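# Move steel cup to plate, hang two cups on plugs

## Task

Lift the steel cup from the fixture on the robot's right side and set it upside down on the steel plate. Then hang each of the two remaining loose cups upside down and pushed fully onto a plug: one on the right fixture's plug, the other on the plug of the left fixture that starts empty. Do not disturb the cup sitting beneath the dial indicator, and finish with both hands empty.

## Robot and tools

Robot: two arms, left_arm carrying a five-finger left hand and right_arm carrying a five-finger right hand (mirror images). Bases in the scene frame: left_arm at (-0.015, +0.229, +0.038) m, right_arm at (-0.055, -0.339, +0.047) m, both turned only slightly about z. A post stands on the floor behind them.

Frames: the scene frame has its origin at table-top height halfway between the nominal bases, +x out over the table, +z up, +y toward left_arm. Reported positions (m) and quaternions (wxyz) use this frame. Offsets, however, are along the axes of each arm's own Hand target. Hand point: 0.15 m out from the wrist face along the fingers and 0.05 m in front of the palm. Its +z runs along straight fingers, +y points out of the palm, +x runs across the palm away from the thumb on the right hand but toward the thumb on the left hand. Straight fingertips reach 0.06-0.07 m past the point and lie 0.06 m behind it along -y. A wrist bracket on the little-finger side can strike things.

Row layout (used by execute_actions and move): one flat list of 28 numbers, all in [-1, 1], covering both arms even if one stays still. Order: left dx, dy, dz, rx, ry, rz; left hand little, ring, middle, index, thumb_bend, thumb_turn, force_limit, speed; then the same fourteen for the right arm. Pose numbers are offsets, not poses: 1.0 equals 0.6 m or 180 degrees, and rx, ry, rz form one rotation vector. Sending six zeros asks nothing new of that arm. Hand numbers are absolute targets: +1 straight/open, -1 curled/closed; thumb_turn -1 puts the thumb opposite the fingers, +1 beside the palm. force_limit maps -1..+1 to about 0..10 N at the fingertip (0..15 N for the thumb motors). speed rises from near zero at -1 to full at +0.48 and above; full travel takes 0.49 s. There is no 'keep' value for hand numbers: repeat the last eight you sent for that hand, or, before any were sent, its hand_measured plus hand_force_limit and hand_speed.

execute_actions(actions, cameras): actions is a list of actions; each action is up to 15 rows, one per 1/30 s step, and a short one holds its final row until step 15. Every row inside one action is an offset from the Hand target at that action's start, so a repeated offset keeps moving the arm. cameras: names, ["all"], or []; with an empty actions list all images come by default.

move(target, speed, blend, blocking, cameras): target is one row or a list of up to 15 rows; every row's offsets count from the Hand targets at the call's start, not from the previous row. speed is m/s, 0.002 to 4.3, default 0.25 (turns at twice that in rad/s), one value or one per target. blend is a corner radius in m per target or for all; 0 stops at each. The whole list gets at most 10 s. Paths are straight lines that ignore obstacles and the other arm; faster means more lag, overshoot and harder contacts. blocking=false returns after about 0.5 s while motion continues. The result adds a 'move:' line (done, off_target, moving, held, fault) and limits such as paced (pose clipped) or held (steps withheld).

wait(seconds): 0 to 3600, sends nothing new, may return early when a move ends. stop(): brakes a running move. zoom_image(camera, region): region [x0, y0, x1, y1] in pixels of that camera's newest full image, no more than 504 by 504. Cameras: cam_head_left, cam_head_right, cam_high, cam_left_wrist, cam_right_wrist, each 672x504. show_instructions(): shows reference pages. finished_scene(scene=1): ends the scene for good.

Results: end_effector_position and end_effector_quat_wxyz per arm; Hand target, the last commanded pose after the controller limits rotation to 40 degrees from measured, which is the base for the next offsets; hand_measured (motor positions on the command scale), hand_stopped_by (moving, target, force, stalled, fault), hand_load_n (fingertip force, positive when pushed open; a grip lost shows as load near 0), hand_force_limit, hand_speed; joint velocities and torques; sometimes intermediate positions; MOTOR HOT and FAULT lines.

Practical notes: an arm often rests 1-3 cm (up to 5) short of its command, usually low; resend the gap as an offset. Near its base a small hand move can swing the elbow. Turned-in thumb plus fingers grips items about 0.035-0.065 m thick; thumb tip against index pad can pinch light items. Close at speed -0.94 or lower for a soft grip; to grip harder raise force_limit and send a target more closed than measured.

Avoid: dropping anything even slightly, releasing a moving object, fast impacts with the fixtures, plate or post, pressing or gripping between the two hands (can fail the scene), overloading fingers, anything leaving the table, and long stretched or pushing poses that overheat motors (85 °C warns, 100 °C drops the arm for 30-60 s).

Each tool is called after "Request:" by a JSON object that holds its "method" and its "body".

Reference images:

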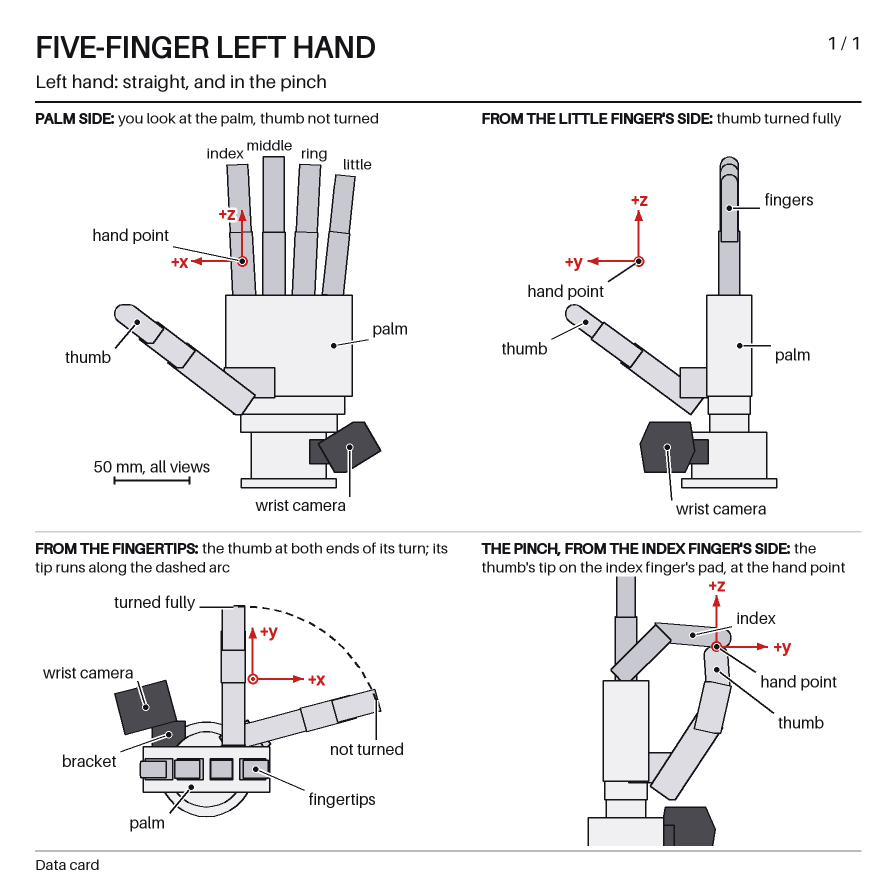

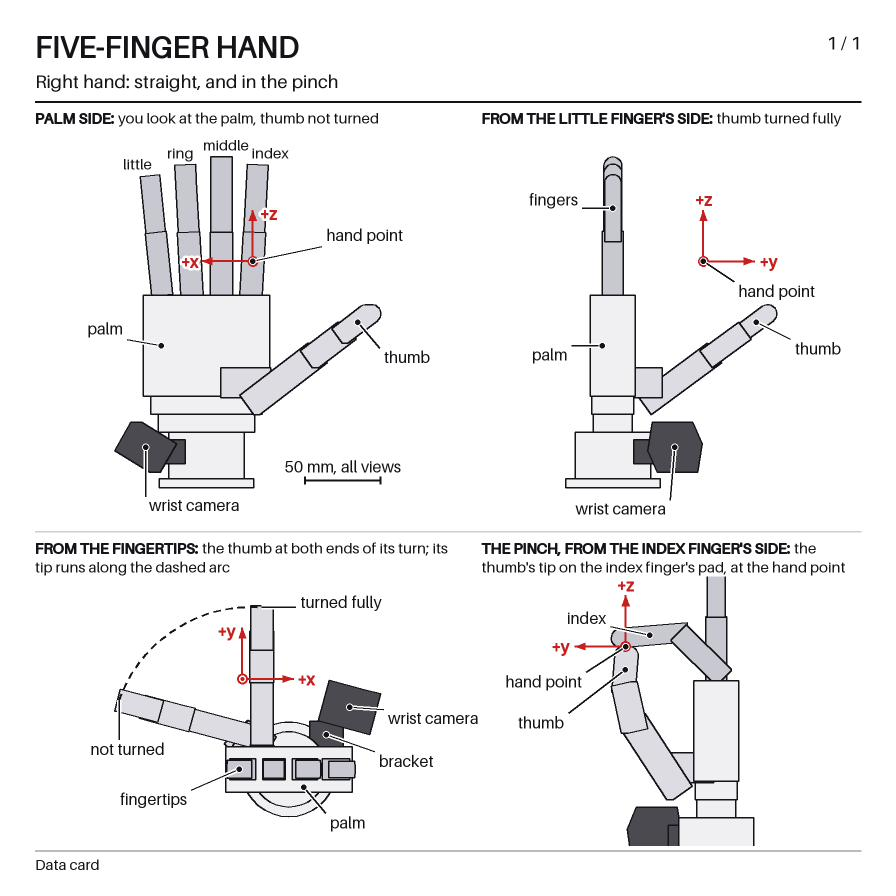

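## Session

Request:
{"method": "execute_actions", "body": {"actions": []}}

Scene clock: 0.00 s.
left_arm: end_effector_position=(+0.3489, +0.2962, +0.1241) hand_measured=(+1.000, +1.000, +1.000, +1.000, +1.000, +1.000) hand_load_n=(+0.0, +0.0, +0.0, +0.0, +0.0, +0.0) hand_stopped_by=(target, target, target, target, target, target) hand_force_limit=0.00 hand_speed=-0.80 end_effector_quat_wxyz=(-0.405, +0.759, -0.509, +0.008) | right_arm: end_effector_position=(+0.4243, -0.5216, +0.2113) hand_measured=(+1.000, +1.000, +1.000, +1.000, +1.000, +1.000) hand_load_n=(+0.0, +0.0, +0.0, +0.5, +0.0, +0.0) hand_stopped_by=(target, target, target, target, target, target) hand_force_limit=0.00 hand_speed=-0.80 end_effector_quat_wxyz=(+0.007, -0.312, +0.742, -0.594)
Joint positions: left_arm=[-0.026 1.172 0.694 -0.565 -0.68 -0.253] | right_arm=[-0.034 1.375 0.859 -0.065 1.005 0.12]
Joint velocities: within noise
Joint torques (N m): no reading
Heat: left arm: hottest wrist pitch 23 °C; right arm: hottest wrist yaw 24 °C.
Hand target: left_arm +0.3548, +0.2957, +0.1286; -0.407, +0.759, -0.507, +0.013 | right_arm +0.4319, -0.5222, +0.2204; +0.014, -0.306, +0.741, -0.598

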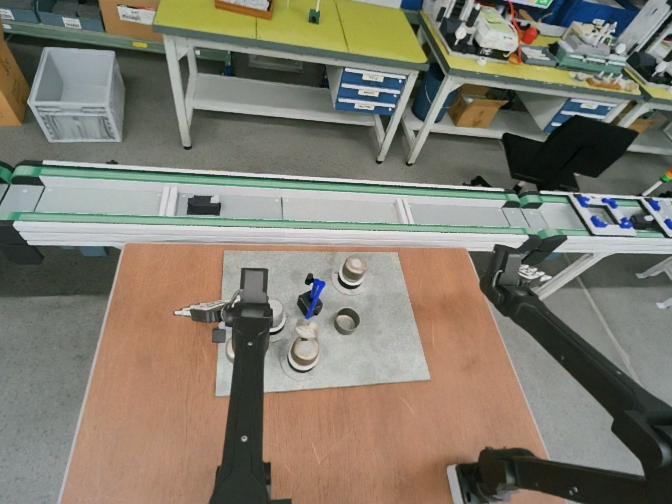

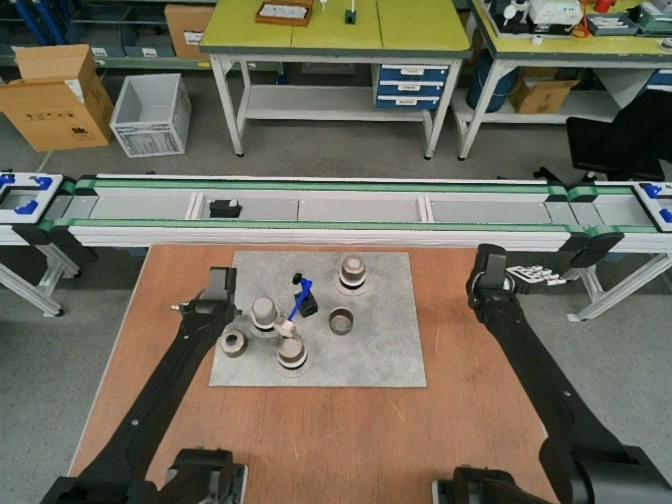

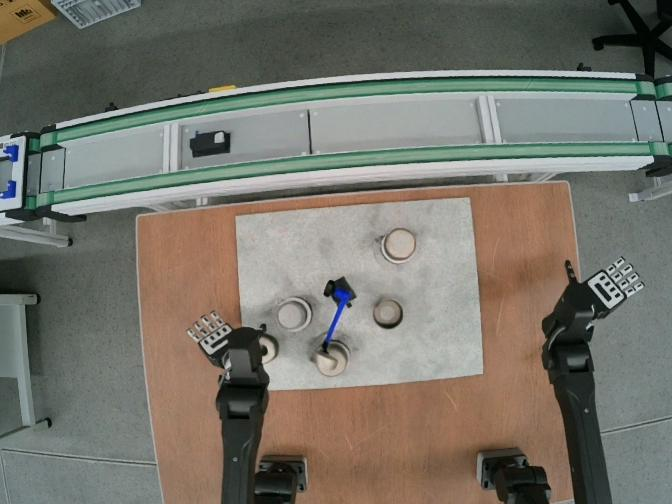

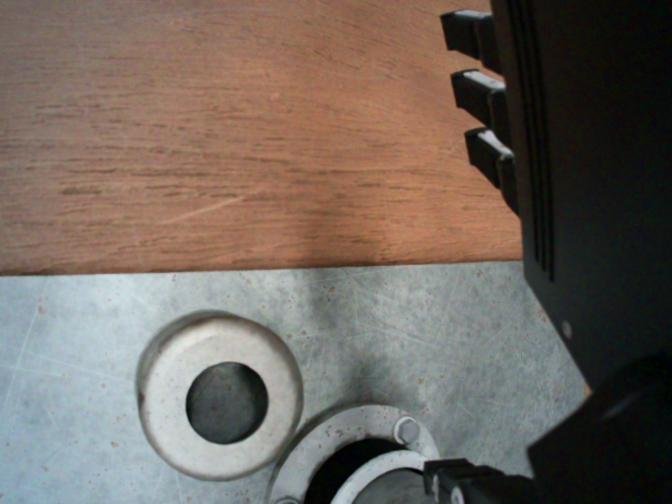

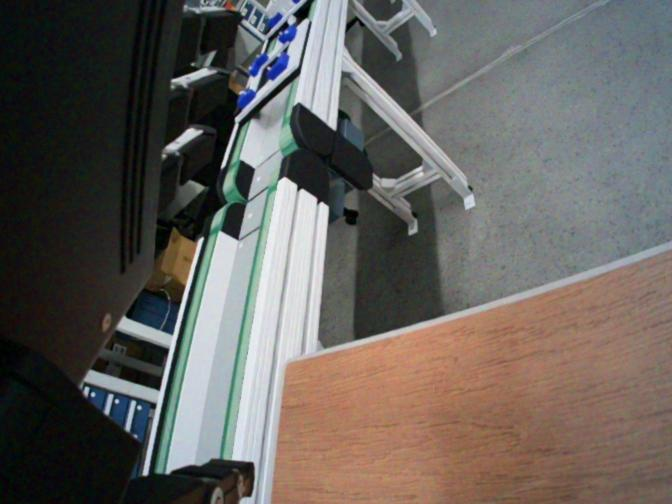

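Request:
{"method": "zoom_image", "body": {"camera": "cam_high", "region": [230, 190, 490, 400]}}

Request:
{"method": "zoom_image", "body": {"camera": "cam_head_right", "region": [200, 240, 440, 400]}}

Request:
{"method": "zoom_image", "body": {"camera": "cam_head_left", "region": [200, 240, 440, 400]}}

Request:
{"method": "zoom_image", "body": {"camera": "cam_left_wrist", "region": [100, 250, 600, 504]}}

Scaled by 1.938 from the camera's image (finer frame: 960x720).

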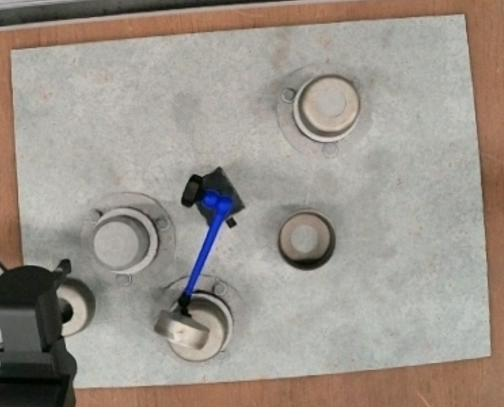

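Scaled by 2.100 from the camera's image (finer frame: 960x720).

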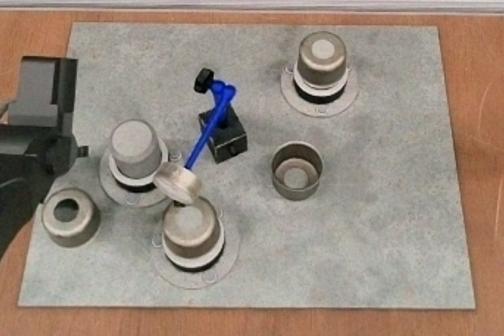

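Scaled by 2.100 from the camera's image (finer frame: 960x720).

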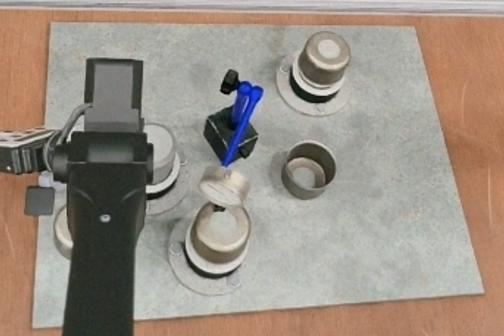

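Scaled by 1.008 from the camera's image (finer frame: 960x720).

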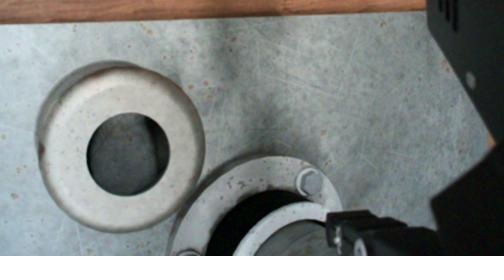

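Request:
{"method": "move", "body": {"target": [0,0,0,0,0,0,1,1,1,1,1,1,0,-0.8,-0.297,-0.0388,-0.590,-0.044,-0.434,-0.157,1,1,1,1,1,1,0,-0.8], "speed": 0.15, "cameras": ["all"]}}

Scene clock: 63.03 s.
left_arm: end_effector_position=(+0.3489, +0.2962, +0.1241) hand_measured=(+1.000, +1.000, +1.000, +1.000, +1.000, +1.000) hand_load_n=(+0.0, +0.0, +0.0, +0.0, +0.0, +0.0) hand_stopped_by=(target, target, target, target, target, target) hand_force_limit=0.00 hand_speed=-0.80 end_effector_quat_wxyz=(-0.405, +0.759, -0.509, +0.008) | right_arm: end_effector_position=(+0.4385, -0.1380, +0.2649) hand_measured=(+1.000, +1.000, +1.000, +1.000, +1.000, +1.000) hand_load_n=(+0.0, -0.5, +0.0, +0.0, +0.0, +0.0) hand_stopped_by=(target, target, target, target, target, target) hand_force_limit=0.00 hand_speed=-0.80 end_effector_quat_wxyz=(-0.311, +0.767, -0.522, +0.207)
Joint positions: left_arm=[-0.026 1.172 0.694 -0.565 -0.68 -0.253] | right_arm=[0.363 1.373 1.209 -0.641 -0.047 -0.038]
Joint torques (N m): left_arm=[0.44 -6.18 8.62 1.51 -0.48 0.04] | right_arm=[1.2 -12.57 12.77 0.85 -0.05 -0.11]
Heat: left arm: hottest elbow 29 °C; right arm: hottest elbow 30 °C.
Hand target: left_arm +0.3548, +0.2957, +0.1286; -0.407, +0.759, -0.507, +0.013 | right_arm +0.4500, -0.1302, +0.2808; -0.318, +0.768, -0.513, +0.212
Off the commanded pose: left_arm 0.007 m, 1 deg | right_arm 0.021 m, 1 deg.
move: off_target (right_arm)
cam_right_wrist: T_world_to_cam=[[-0.52474, -0.50548, -0.68493, 0.3449], [-0.80683, 0.55187, 0.21085, 0.3698], [0.27141, 0.66327, -0.69743, 0.27336]] pos_world=[0.40516, -0.21106, 0.34891]

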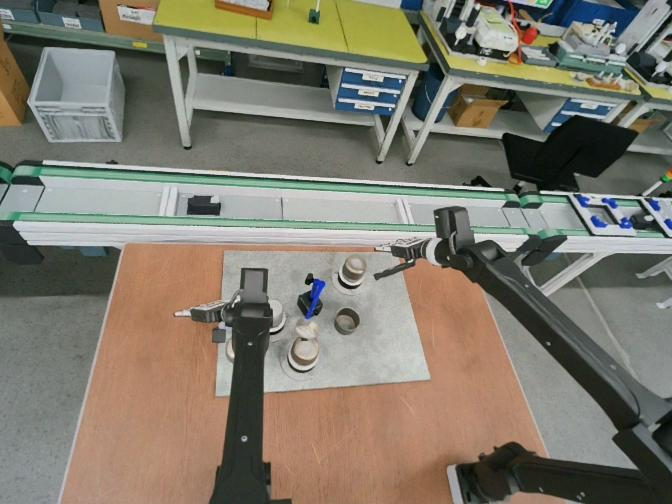

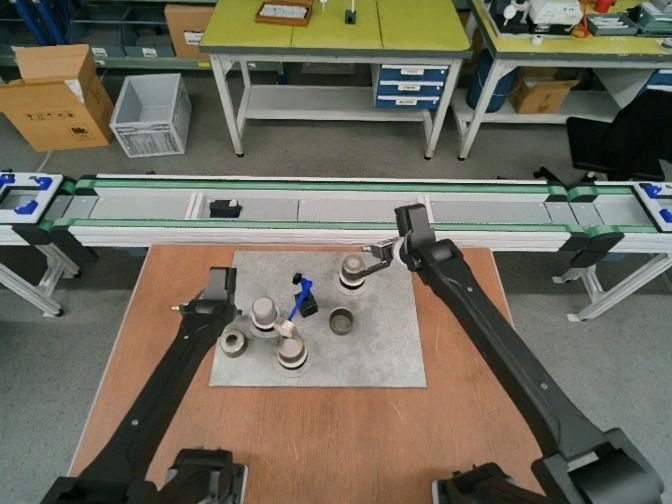

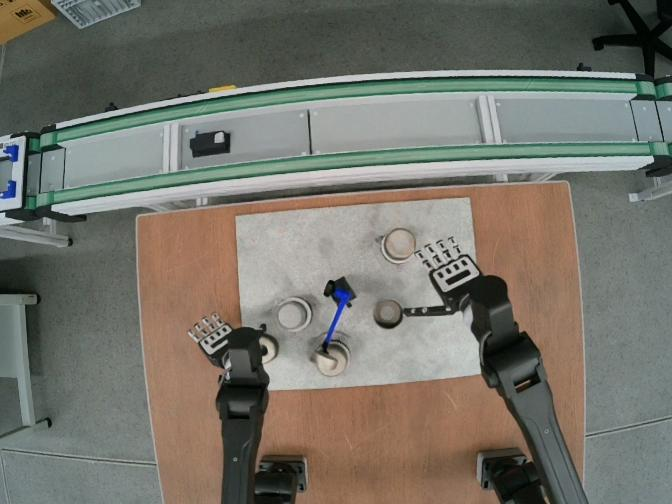

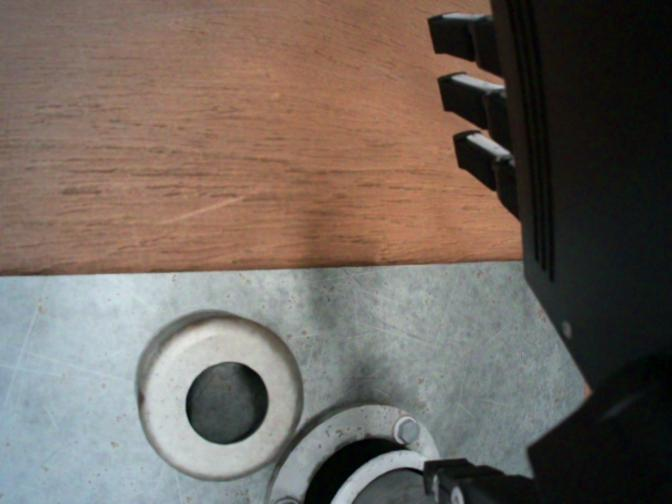

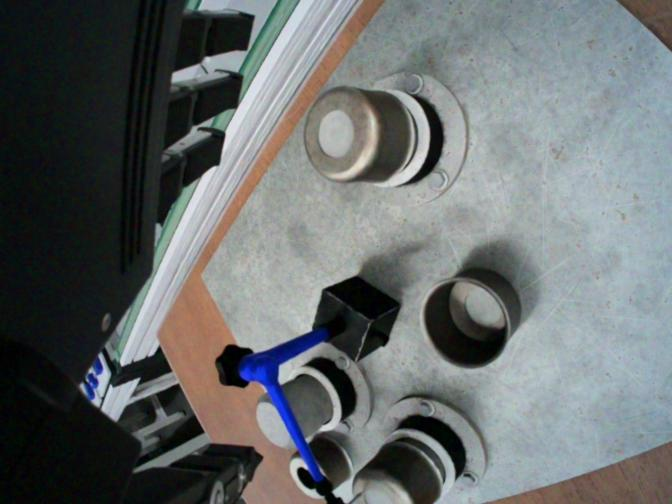

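Request:
{"method": "zoom_image", "body": {"camera": "cam_right_wrist", "region": [200, 60, 560, 400]}}

Request:
{"method": "zoom_image", "body": {"camera": "cam_right_wrist", "region": [210, 270, 530, 504]}}

Scaled by 1.400 from the camera's image (finer frame: 960x720).

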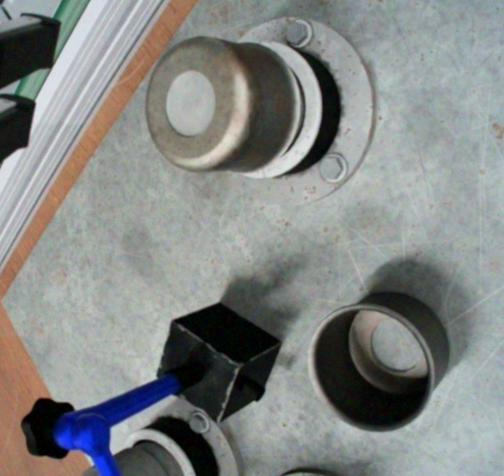

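Scaled by 1.575 from the camera's image (finer frame: 960x720).

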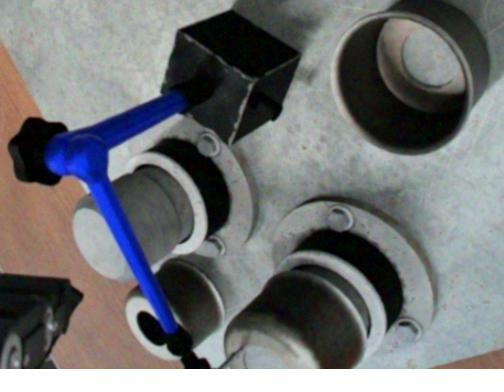

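Request:
{"method": "zoom_image", "body": {"camera": "cam_high", "region": [360, 215, 440, 345]}}

Request:
{"method": "zoom_image", "body": {"camera": "cam_head_right", "region": [310, 240, 390, 350]}}

Scaled by 3.877 from the camera's image (finer frame: 960x720).

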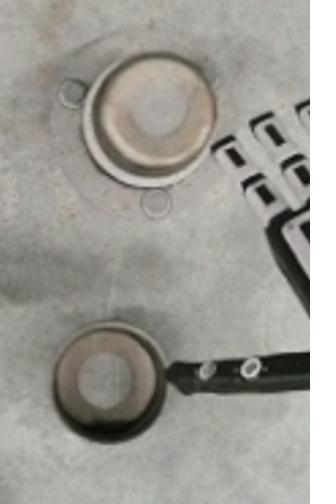

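Scaled by 4.582 from the camera's image (finer frame: 960x720).

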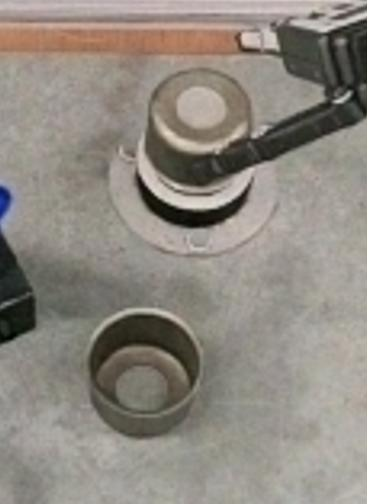

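Request:
{"method": "move", "body": {"target": [0,0,0,0,0,0,1,1,1,1,1,1,0,-0.8,-0.034,-0.0945,0.1718,0.0278,0,0,1,1,0.5,0.5,1,-1,0,-0.5], "speed": 0.12, "cameras": ["all"]}}

Scene clock: 141.43 s.
left_arm: end_effector_position=(+0.3489, +0.2962, +0.1241) hand_measured=(+1.000, +1.000, +1.000, +1.000, +1.000, +1.000) hand_load_n=(+0.0, +0.0, +0.0, +0.0, +0.0, +0.0) hand_stopped_by=(target, target, target, target, target, target) hand_force_limit=0.00 hand_speed=-0.80 end_effector_quat_wxyz=(-0.405, +0.759, -0.509, +0.008) | right_arm: end_effector_position=(+0.5266, -0.0821, +0.2262) hand_measured=(+1.000, +1.000, +0.500, +0.500, +1.000, -1.000) hand_load_n=(+0.0, +0.0, +0.0, +0.0, +0.0, +0.0) hand_stopped_by=(target, target, target, target, target, target) hand_force_limit=0.00 hand_speed=-0.50 end_effector_quat_wxyz=(-0.328, +0.764, -0.510, +0.221)
Joint positions: left_arm=[-0.026 1.172 0.694 -0.565 -0.68 -0.253] | right_arm=[0.41 1.632 1.375 -0.501 -0.019 -0.021]
Joint torques (N m): left_arm=[1.2 -6.77 8.59 1.37 -0.4 0.1] | right_arm=[1.38 -17.26 12.6 2.25 0.14 0.09]
Heat: left arm: hottest elbow 31 °C; right arm: hottest elbow 36 °C.
Hand target: left_arm +0.3548, +0.2957, +0.1286; -0.407, +0.759, -0.507, +0.013 | right_arm +0.5465, -0.0682, +0.2479; -0.351, +0.754, -0.503, +0.234
Off the commanded pose: left_arm 0.007 m, 1 deg | right_arm 0.033 m, 3 deg.
move: off_target (right_arm)
cam_right_wrist: T_world_to_cam=[[-0.48421, -0.50674, -0.71327, 0.37777], [-0.8241, 0.53802, 0.17721, 0.43371], [0.29395, 0.67361, -0.67812, 0.16995]] pos_world=[0.49039, -0.15639, 0.30784]

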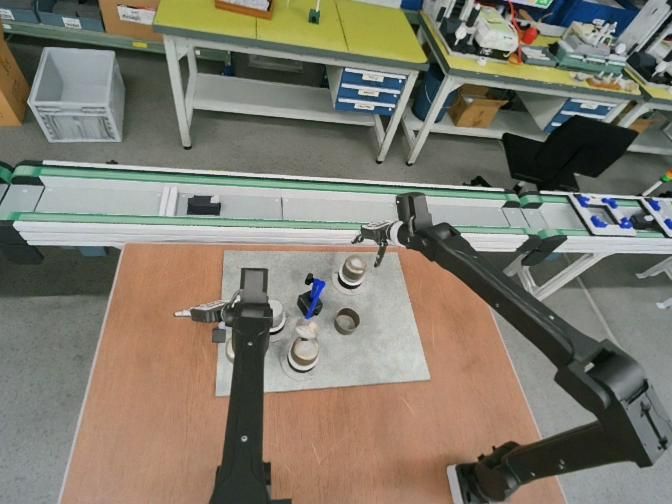

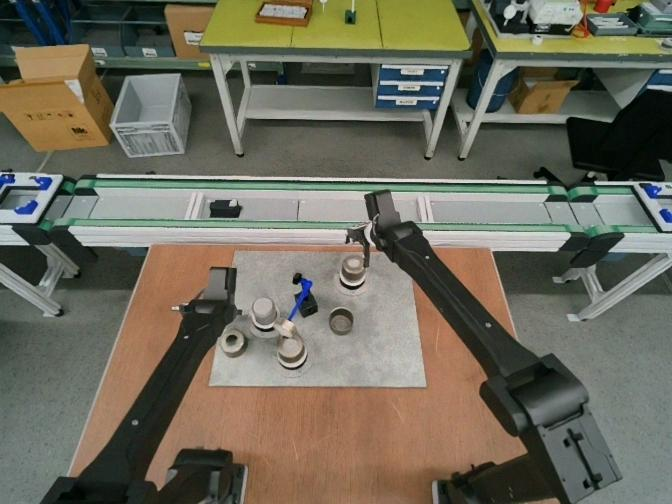

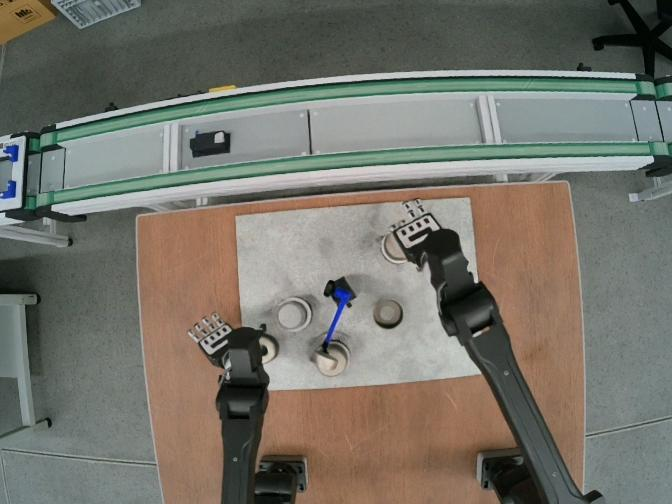

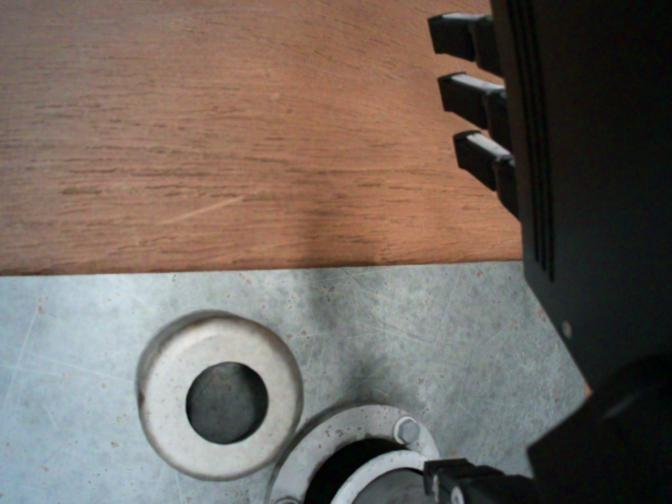

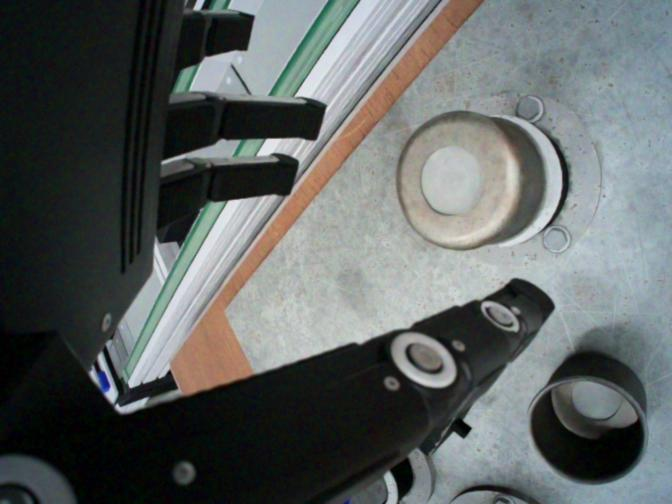

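Request:
{"method": "move", "body": {"target": [0,0,0,0,0,0,1,1,1,1,1,1,0,-0.8,-0.0125,0.0568,0.0877,0,0,0,1,1,0.6,0.6,1,-1,0,-0.5], "speed": 0.08, "cameras": ["cam_right_wrist","cam_head_right","cam_high"]}}

Scene clock: 155.93 s.
left_arm: end_effector_position=(+0.3489, +0.2962, +0.1241) hand_measured=(+1.000, +1.000, +1.000, +1.000, +1.000, +1.000) hand_load_n=(+0.0, +0.0, +0.0, +0.0, +0.0, +0.0) hand_stopped_by=(target, target, target, target, target, target) hand_force_limit=0.00 hand_speed=-0.80 end_effector_quat_wxyz=(-0.405, +0.759, -0.509, +0.008) | right_arm: end_effector_position=(+0.5546, -0.0635, +0.1911) hand_measured=(+1.000, +1.000, +0.600, +0.600, +1.000, -1.000) hand_load_n=(+0.0, +0.0, +0.0, +0.0, +0.0, +0.0) hand_stopped_by=(target, target, target, target, target, target) hand_force_limit=0.00 hand_speed=-0.50 end_effector_quat_wxyz=(-0.345, +0.757, -0.505, +0.233)
Joint positions: left_arm=[-0.026 1.172 0.694 -0.565 -0.68 -0.253] | right_arm=[0.423 1.721 1.375 -0.367 -0.008 -0.012]
Joint torques (N m): left_arm=[0.03 -6.89 8.61 1.5 -0.45 0.05] | right_arm=[1.49 -18.08 9.46 2.3 0.16 0.07]
Heat: left arm: hottest elbow 32 °C; right arm: hottest elbow 39 °C.
Hand target: left_arm +0.3548, +0.2957, +0.1286; -0.407, +0.759, -0.507, +0.013 | right_arm +0.5605, -0.0539, +0.1879; -0.352, +0.754, -0.503, +0.234
Off the commanded pose: left_arm 0.007 m, 1 deg | right_arm 0.011 m, 1 deg.
move: off_target (right_arm)
cam_right_wrist: T_world_to_cam=[[-0.45389, -0.49556, -0.74054, 0.36484], [-0.83085, 0.53568, 0.15077, 0.46175], [0.32198, 0.68371, -0.65488, 0.10599]] pos_world=[0.51512, -0.13902, 0.26997]
Images, in order (width x height): cam_head_right 672x504, cam_high 672x504, cam_right_wrist 672x504.

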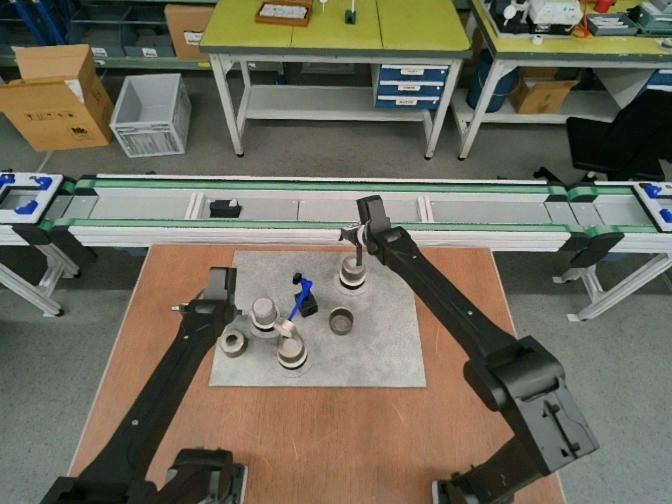

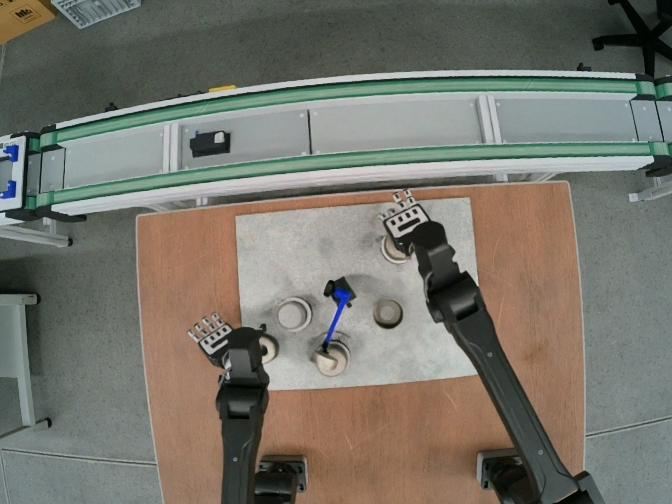

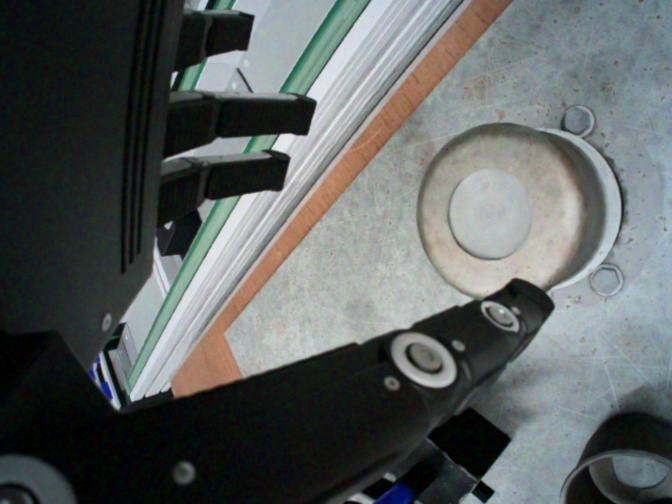

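Request:
{"method": "move", "body": {"target": [0,0,0,0,0,0,1,1,1,1,1,1,0,-0.8,0.0023,0.0533,0.0013,0,0,0,1,1,0.6,0.6,1,-1,0,-0.5], "speed": 0.06, "cameras": ["cam_right_wrist","cam_head_right"]}}

Scene clock: 165.97 s.
left_arm: end_effector_position=(+0.3489, +0.2962, +0.1241) hand_measured=(+1.000, +1.000, +1.000, +1.000, +1.000, +1.000) hand_load_n=(-0.5, +0.0, +0.0, +0.0, +0.0, +0.0) hand_stopped_by=(target, target, target, target, target, target) hand_force_limit=0.00 hand_speed=-0.80 end_effector_quat_wxyz=(-0.405, +0.759, -0.509, +0.008) | right_arm: end_effector_position=(+0.5410, -0.0690, +0.1586) hand_measured=(+1.000, +1.000, +0.600, +0.600, +1.000, -1.000) hand_load_n=(+0.0, +0.0, +0.0, +0.0, -0.5, +0.0) hand_stopped_by=(target, target, target, target, target, target) hand_force_limit=0.00 hand_speed=-0.50 end_effector_quat_wxyz=(-0.341, +0.758, -0.506, +0.230)
Joint positions: left_arm=[-0.026 1.172 0.694 -0.565 -0.68 -0.253] | right_arm=[0.423 1.721 1.287 -0.288 -0.008 -0.012]
Joint torques (N m): left_arm=[0.44 -7.3 8.73 1.44 -0.43 0.04] | right_arm=[1.14 -19.72 8.18 2.32 0.08 0.07]
Heat: left arm: hottest elbow 32 °C; right arm: hottest elbow 39 °C.
Hand target: left_arm +0.3548, +0.2957, +0.1286; -0.407, +0.759, -0.507, +0.013 | right_arm +0.5426, -0.0629, +0.1629; -0.351, +0.754, -0.503, +0.234
Off the commanded pose: left_arm 0.007 m, 1 deg | right_arm 0.008 m, 1 deg.
move: done
cam_right_wrist: T_world_to_cam=[[-0.46027, -0.49811, -0.73487, 0.3342], [-0.8294, 0.53649, 0.15583, 0.45665], [0.31663, 0.68122, -0.66006, 0.09643]] pos_world=[0.50203, -0.14421, 0.23808]
Images, in order (width x height): cam_head_right 672x504, cam_right_wrist 672x504.

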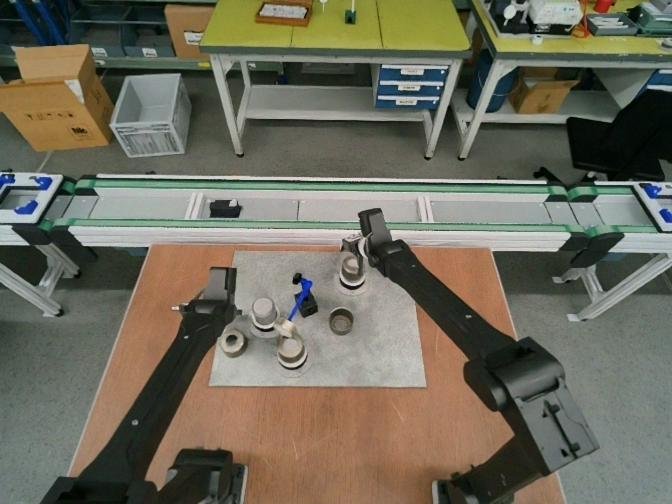

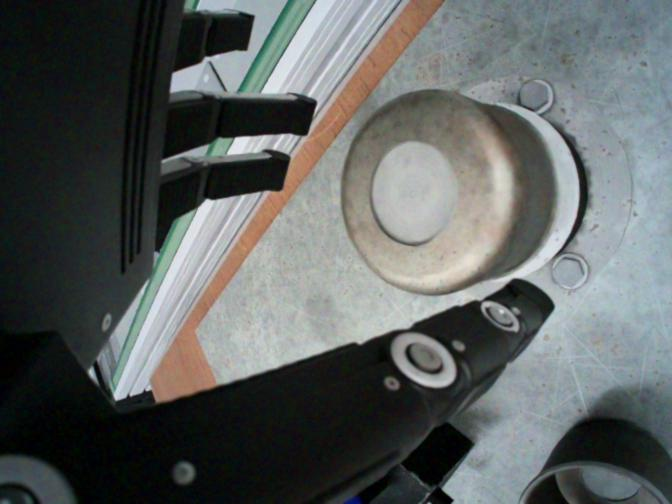

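Request:
{"method": "move", "body": {"target": [0,0,0,0,0,0,1,1,1,1,1,1,0,-0.8,0.003,0.0347,0.0157,0,0,0,1,1,0.6,0.6,1,-1,0,-0.5], "speed": 0.05, "cameras": ["cam_right_wrist","cam_head_right"]}}

Scene clock: 171.00 s.
left_arm: end_effector_position=(+0.3489, +0.2962, +0.1241) hand_measured=(+1.000, +1.000, +1.000, +1.000, +1.000, +1.000) hand_load_n=(+0.0, +0.0, +0.0, +0.0, +0.0, +0.0) hand_stopped_by=(target, target, target, target, target, target) hand_force_limit=0.00 hand_speed=-0.80 end_effector_quat_wxyz=(-0.405, +0.759, -0.509, +0.008) | right_arm: end_effector_position=(+0.5364, -0.0708, +0.1447) hand_measured=(+1.000, +1.000, +0.600, +0.600, +1.000, -1.000) hand_load_n=(+0.0, +0.0, +0.0, +0.0, +0.0, +0.0) hand_stopped_by=(target, target, target, target, target, target) hand_force_limit=0.00 hand_speed=-0.50 end_effector_quat_wxyz=(-0.346, +0.756, -0.504, +0.234)
Joint positions: left_arm=[-0.026 1.172 0.694 -0.565 -0.68 -0.253] | right_arm=[0.423 1.721 1.24 -0.228 -0.008 -0.012]
Joint torques (N m): left_arm=[0.73 -6.65 8.58 1.54 -0.53 0.07] | right_arm=[0.91 -18.55 7.9 2.35 -0.01 0.04]
Heat: left arm: hottest elbow 32 °C; right arm: hottest elbow 38 °C.
Hand target: left_arm +0.3548, +0.2957, +0.1286; -0.407, +0.759, -0.507, +0.013 | right_arm +0.5376, -0.0669, +0.1409; -0.351, +0.754, -0.503, +0.234
Off the commanded pose: left_arm 0.007 m, 1 deg | right_arm 0.006 m, 1 deg.
move: done
cam_right_wrist: T_world_to_cam=[[-0.4511, -0.49444, -0.74299, 0.31753], [-0.83129, 0.53571, 0.1482, 0.45808], [0.32475, 0.6845, -0.65268, 0.08476]] pos_world=[0.49651, -0.14642, 0.22336]
Images, in order (width x height): cam_head_right 672x504, cam_right_wrist 672x504.

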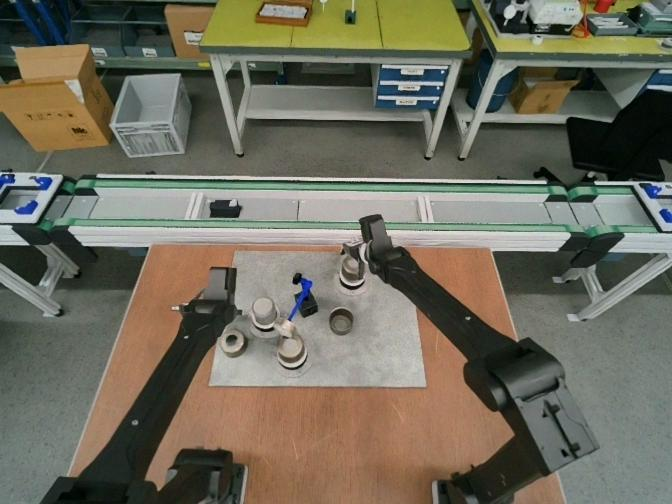

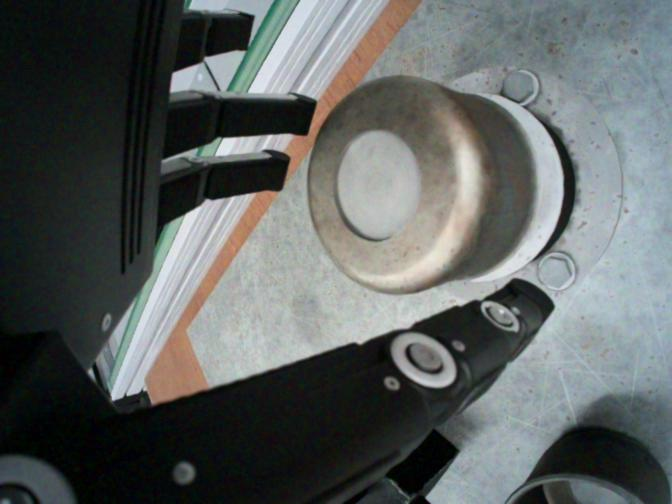

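Request:
{"method": "move", "body": {"target": [0,0,0,0,0,0,1,1,1,1,1,1,0,-0.8,0.0067,0.0288,0.0177,0,0,0,1,1,0.6,0.6,1,-1,0,-0.5], "speed": 0.05, "cameras": ["cam_right_wrist","cam_head_left"]}}

Scene clock: 178.00 s.
left_arm: end_effector_position=(+0.3489, +0.2962, +0.1241) hand_measured=(+1.000, +1.000, +1.000, +1.000, +1.000, +1.000) hand_load_n=(+0.0, +0.0, +0.0, +0.0, +0.0, +0.0) hand_stopped_by=(target, target, target, target, target, target) hand_force_limit=0.00 hand_speed=-0.80 end_effector_quat_wxyz=(-0.405, +0.759, -0.509, +0.008) | right_arm: end_effector_position=(+0.5340, -0.0708, +0.1337) hand_measured=(+1.000, +1.000, +0.600, +0.600, +1.000, -1.000) hand_load_n=(+0.0, -0.5, +0.0, +0.0, +0.0, +0.0) hand_stopped_by=(target, target, target, target, target, target) hand_force_limit=0.00 hand_speed=-0.50 end_effector_quat_wxyz=(-0.353, +0.754, -0.502, +0.236)
Joint positions: left_arm=[-0.026 1.172 0.694 -0.565 -0.68 -0.253] | right_arm=[0.423 1.726 1.207 -0.176 -0.012 -0.012]
Joint torques (N m): left_arm=[0.5 -6.71 8.46 1.4 -0.45 0.03] | right_arm=[0.32 -17.14 7.71 2.21 -0.05 0]
Heat: left arm: hottest elbow 32 °C; right arm: hottest elbow 38 °C.
Hand target: left_arm +0.3548, +0.2957, +0.1286; -0.407, +0.759, -0.507, +0.013 | right_arm +0.5363, -0.0717, +0.1209; -0.352, +0.754, -0.503, +0.234
Off the commanded pose: left_arm 0.007 m, 1 deg | right_arm 0.013 m, 0 deg.
move: off_target (right_arm)
cam_right_wrist: T_world_to_cam=[[-0.44039, -0.49003, -0.75228, 0.30412], [-0.8349, 0.53164, 0.14245, 0.46011], [0.33014, 0.69082, -0.64326, 0.07477]] pos_world=[0.49339, -0.14724, 0.21134]
Images, in order (width x height): cam_head_left 672x504, cam_right_wrist 672x504.

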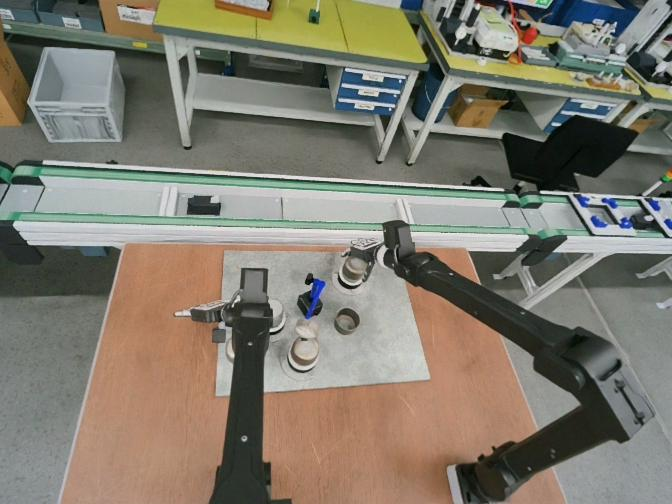

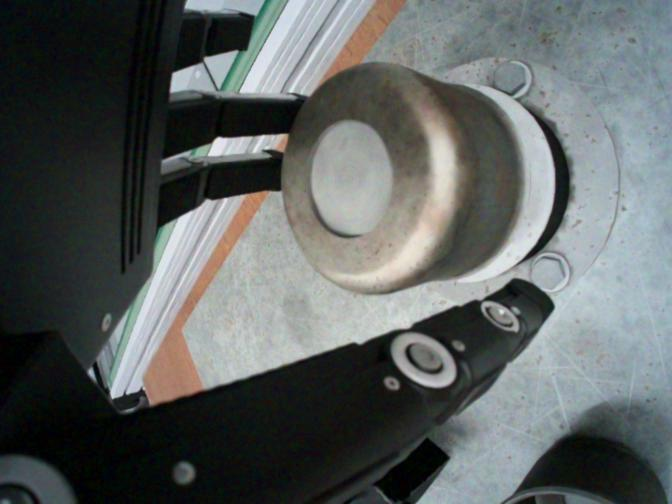

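Request:
{"method": "move", "body": {"target": [0,0,0,0,0,0,1,1,1,1,1,1,0,-0.8,0.0133,0.0153,0.0129,0,0,0,1,1,0.6,0.6,1,-1,0,-0.5], "speed": 0.05, "cameras": ["cam_right_wrist","cam_head_left"]}}

Scene clock: 182.70 s.
left_arm: end_effector_position=(+0.3489, +0.2962, +0.1241) hand_measured=(+1.000, +1.000, +1.000, +1.000, +1.000, +1.000) hand_load_n=(+0.0, +0.0, +0.0, +0.0, +0.0, +0.0) hand_stopped_by=(target, target, target, target, target, target) hand_force_limit=0.00 hand_speed=-0.80 end_effector_quat_wxyz=(-0.405, +0.759, -0.509, +0.008) | right_arm: end_effector_position=(+0.5349, -0.0740, +0.1199) hand_measured=(+1.000, +1.000, +0.600, +0.600, +1.000, -1.000) hand_load_n=(+0.0, +0.0, +0.0, +0.0, +0.0, +0.0) hand_stopped_by=(target, target, target, target, target, target) hand_force_limit=0.00 hand_speed=-0.50 end_effector_quat_wxyz=(-0.353, +0.754, -0.503, +0.232)
Joint positions: left_arm=[-0.026 1.172 0.694 -0.565 -0.68 -0.253] | right_arm=[0.415 1.745 1.194 -0.147 -0.023 -0.012]
Joint torques (N m): left_arm=[0.62 -6.77 8.64 1.62 -0.45 0.03] | right_arm=[-0.21 -17.32 7.62 2.41 -0.06 -0.1]
Heat: left arm: hottest elbow 32 °C; right arm: hottest elbow 37 °C.
Hand target: left_arm +0.3548, +0.2957, +0.1286; -0.407, +0.759, -0.507, +0.013 | right_arm +0.5394, -0.0792, +0.1089; -0.351, +0.754, -0.503, +0.234
Off the commanded pose: left_arm 0.007 m, 1 deg | right_arm 0.013 m, 0 deg.
move: off_target (right_arm)
cam_right_wrist: T_world_to_cam=[[-0.44545, -0.4864, -0.75166, 0.29543], [-0.83396, 0.53083, 0.15073, 0.46292], [0.32569, 0.694, -0.6421, 0.07018]] pos_world=[0.4948, -0.15074, 0.19734]
Images, in order (width x height): cam_head_left 672x504, cam_right_wrist 672x504.

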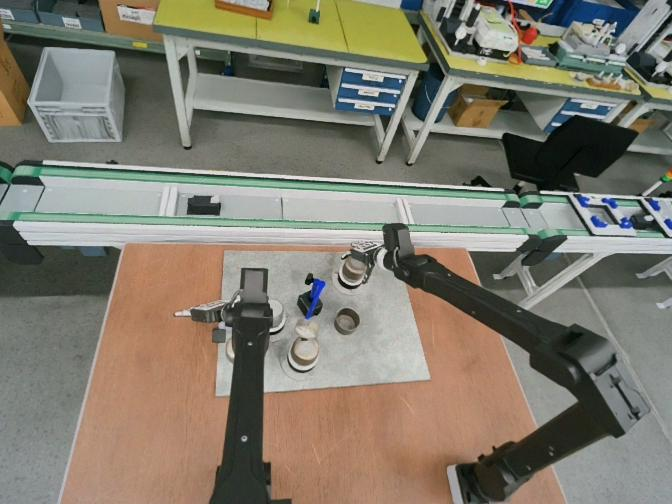

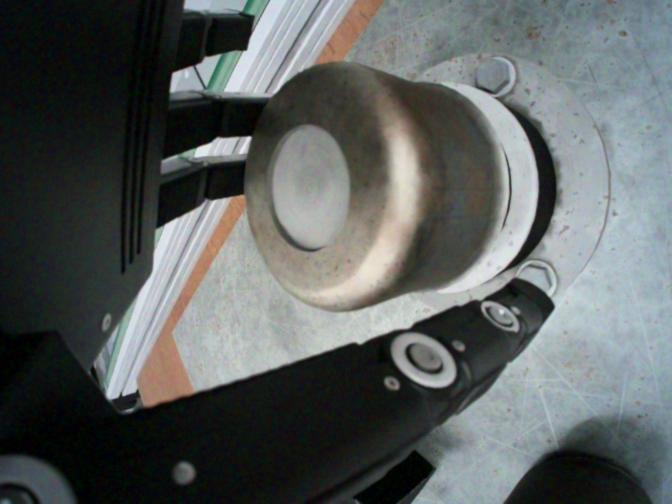

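Request:
{"method": "move", "body": {"target": [0,0,0,0,0,0,1,1,1,1,1,1,0,-0.8,0.0067,0.0102,0.0086,0,0,0,1,1,0.6,0.6,1,-1,0,-0.5], "speed": 0.05, "cameras": ["cam_right_wrist","cam_head_left"]}}

Request:
{"method": "zoom_image", "body": {"camera": "cam_head_left", "region": [300, 210, 430, 310]}}

Scene clock: 187.27 s.
left_arm: end_effector_position=(+0.3489, +0.2962, +0.1241) hand_measured=(+1.000, +1.000, +1.000, +1.000, +1.000, +1.000) hand_load_n=(+0.0, +0.0, +0.0, +0.0, +0.0, +0.0) hand_stopped_by=(target, target, target, target, target, target) hand_force_limit=0.00 hand_speed=-0.80 end_effector_quat_wxyz=(-0.405, +0.759, -0.509, +0.008) | right_arm: end_effector_position=(+0.5374, -0.0774, +0.1138) hand_measured=(+1.000, +1.000, +0.600, +0.600, +1.000, -1.000) hand_load_n=(-0.5, -0.5, +0.0, -0.5, +0.0, +0.0) hand_stopped_by=(target, target, target, target, target, target) hand_force_limit=0.00 hand_speed=-0.50 end_effector_quat_wxyz=(-0.354, +0.753, -0.503, +0.233)
Joint positions: left_arm=[-0.026 1.172 0.694 -0.565 -0.68 -0.253] | right_arm=[0.407 1.756 1.187 -0.127 -0.029 -0.016]
Joint torques (N m): left_arm=[1.08 -7 8.4 1.44 -0.42 0.06] | right_arm=[-0.38 -17.38 7.47 2.39 -0.07 -0.11]
Heat: left arm: hottest elbow 32 °C; right arm: hottest elbow 37 °C.
Hand target: left_arm +0.3548, +0.2957, +0.1286; -0.407, +0.759, -0.507, +0.013 | right_arm +0.5410, -0.0830, +0.1008; -0.351, +0.754, -0.503, +0.234
Off the commanded pose: left_arm 0.007 m, 1 deg | right_arm 0.014 m, 0 deg.
move: off_target (right_arm)
cam_right_wrist: T_world_to_cam=[[-0.44312, -0.48478, -0.75408, 0.28948], [-0.8342, 0.53101, 0.14882, 0.46817], [0.32827, 0.69499, -0.6397, 0.06616]] pos_world=[0.4971, -0.15425, 0.19094]
Images, in order (width x height): cam_head_left 672x504, cam_right_wrist 672x504.

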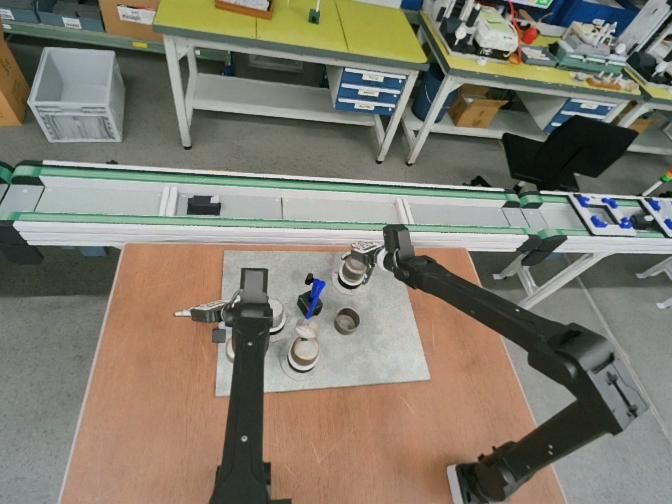

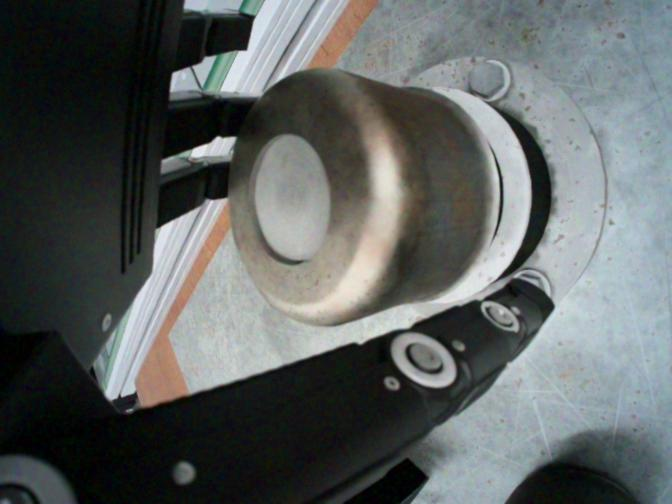

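Scaled by 3.877 from the camera's image (finer frame: 960x720).

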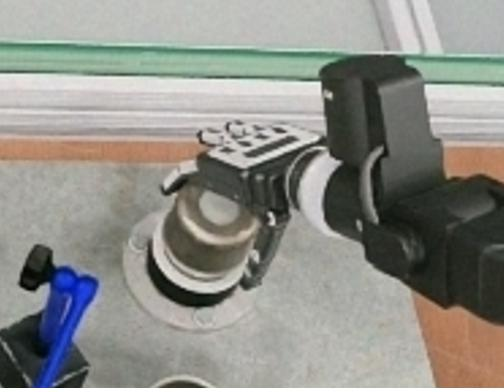

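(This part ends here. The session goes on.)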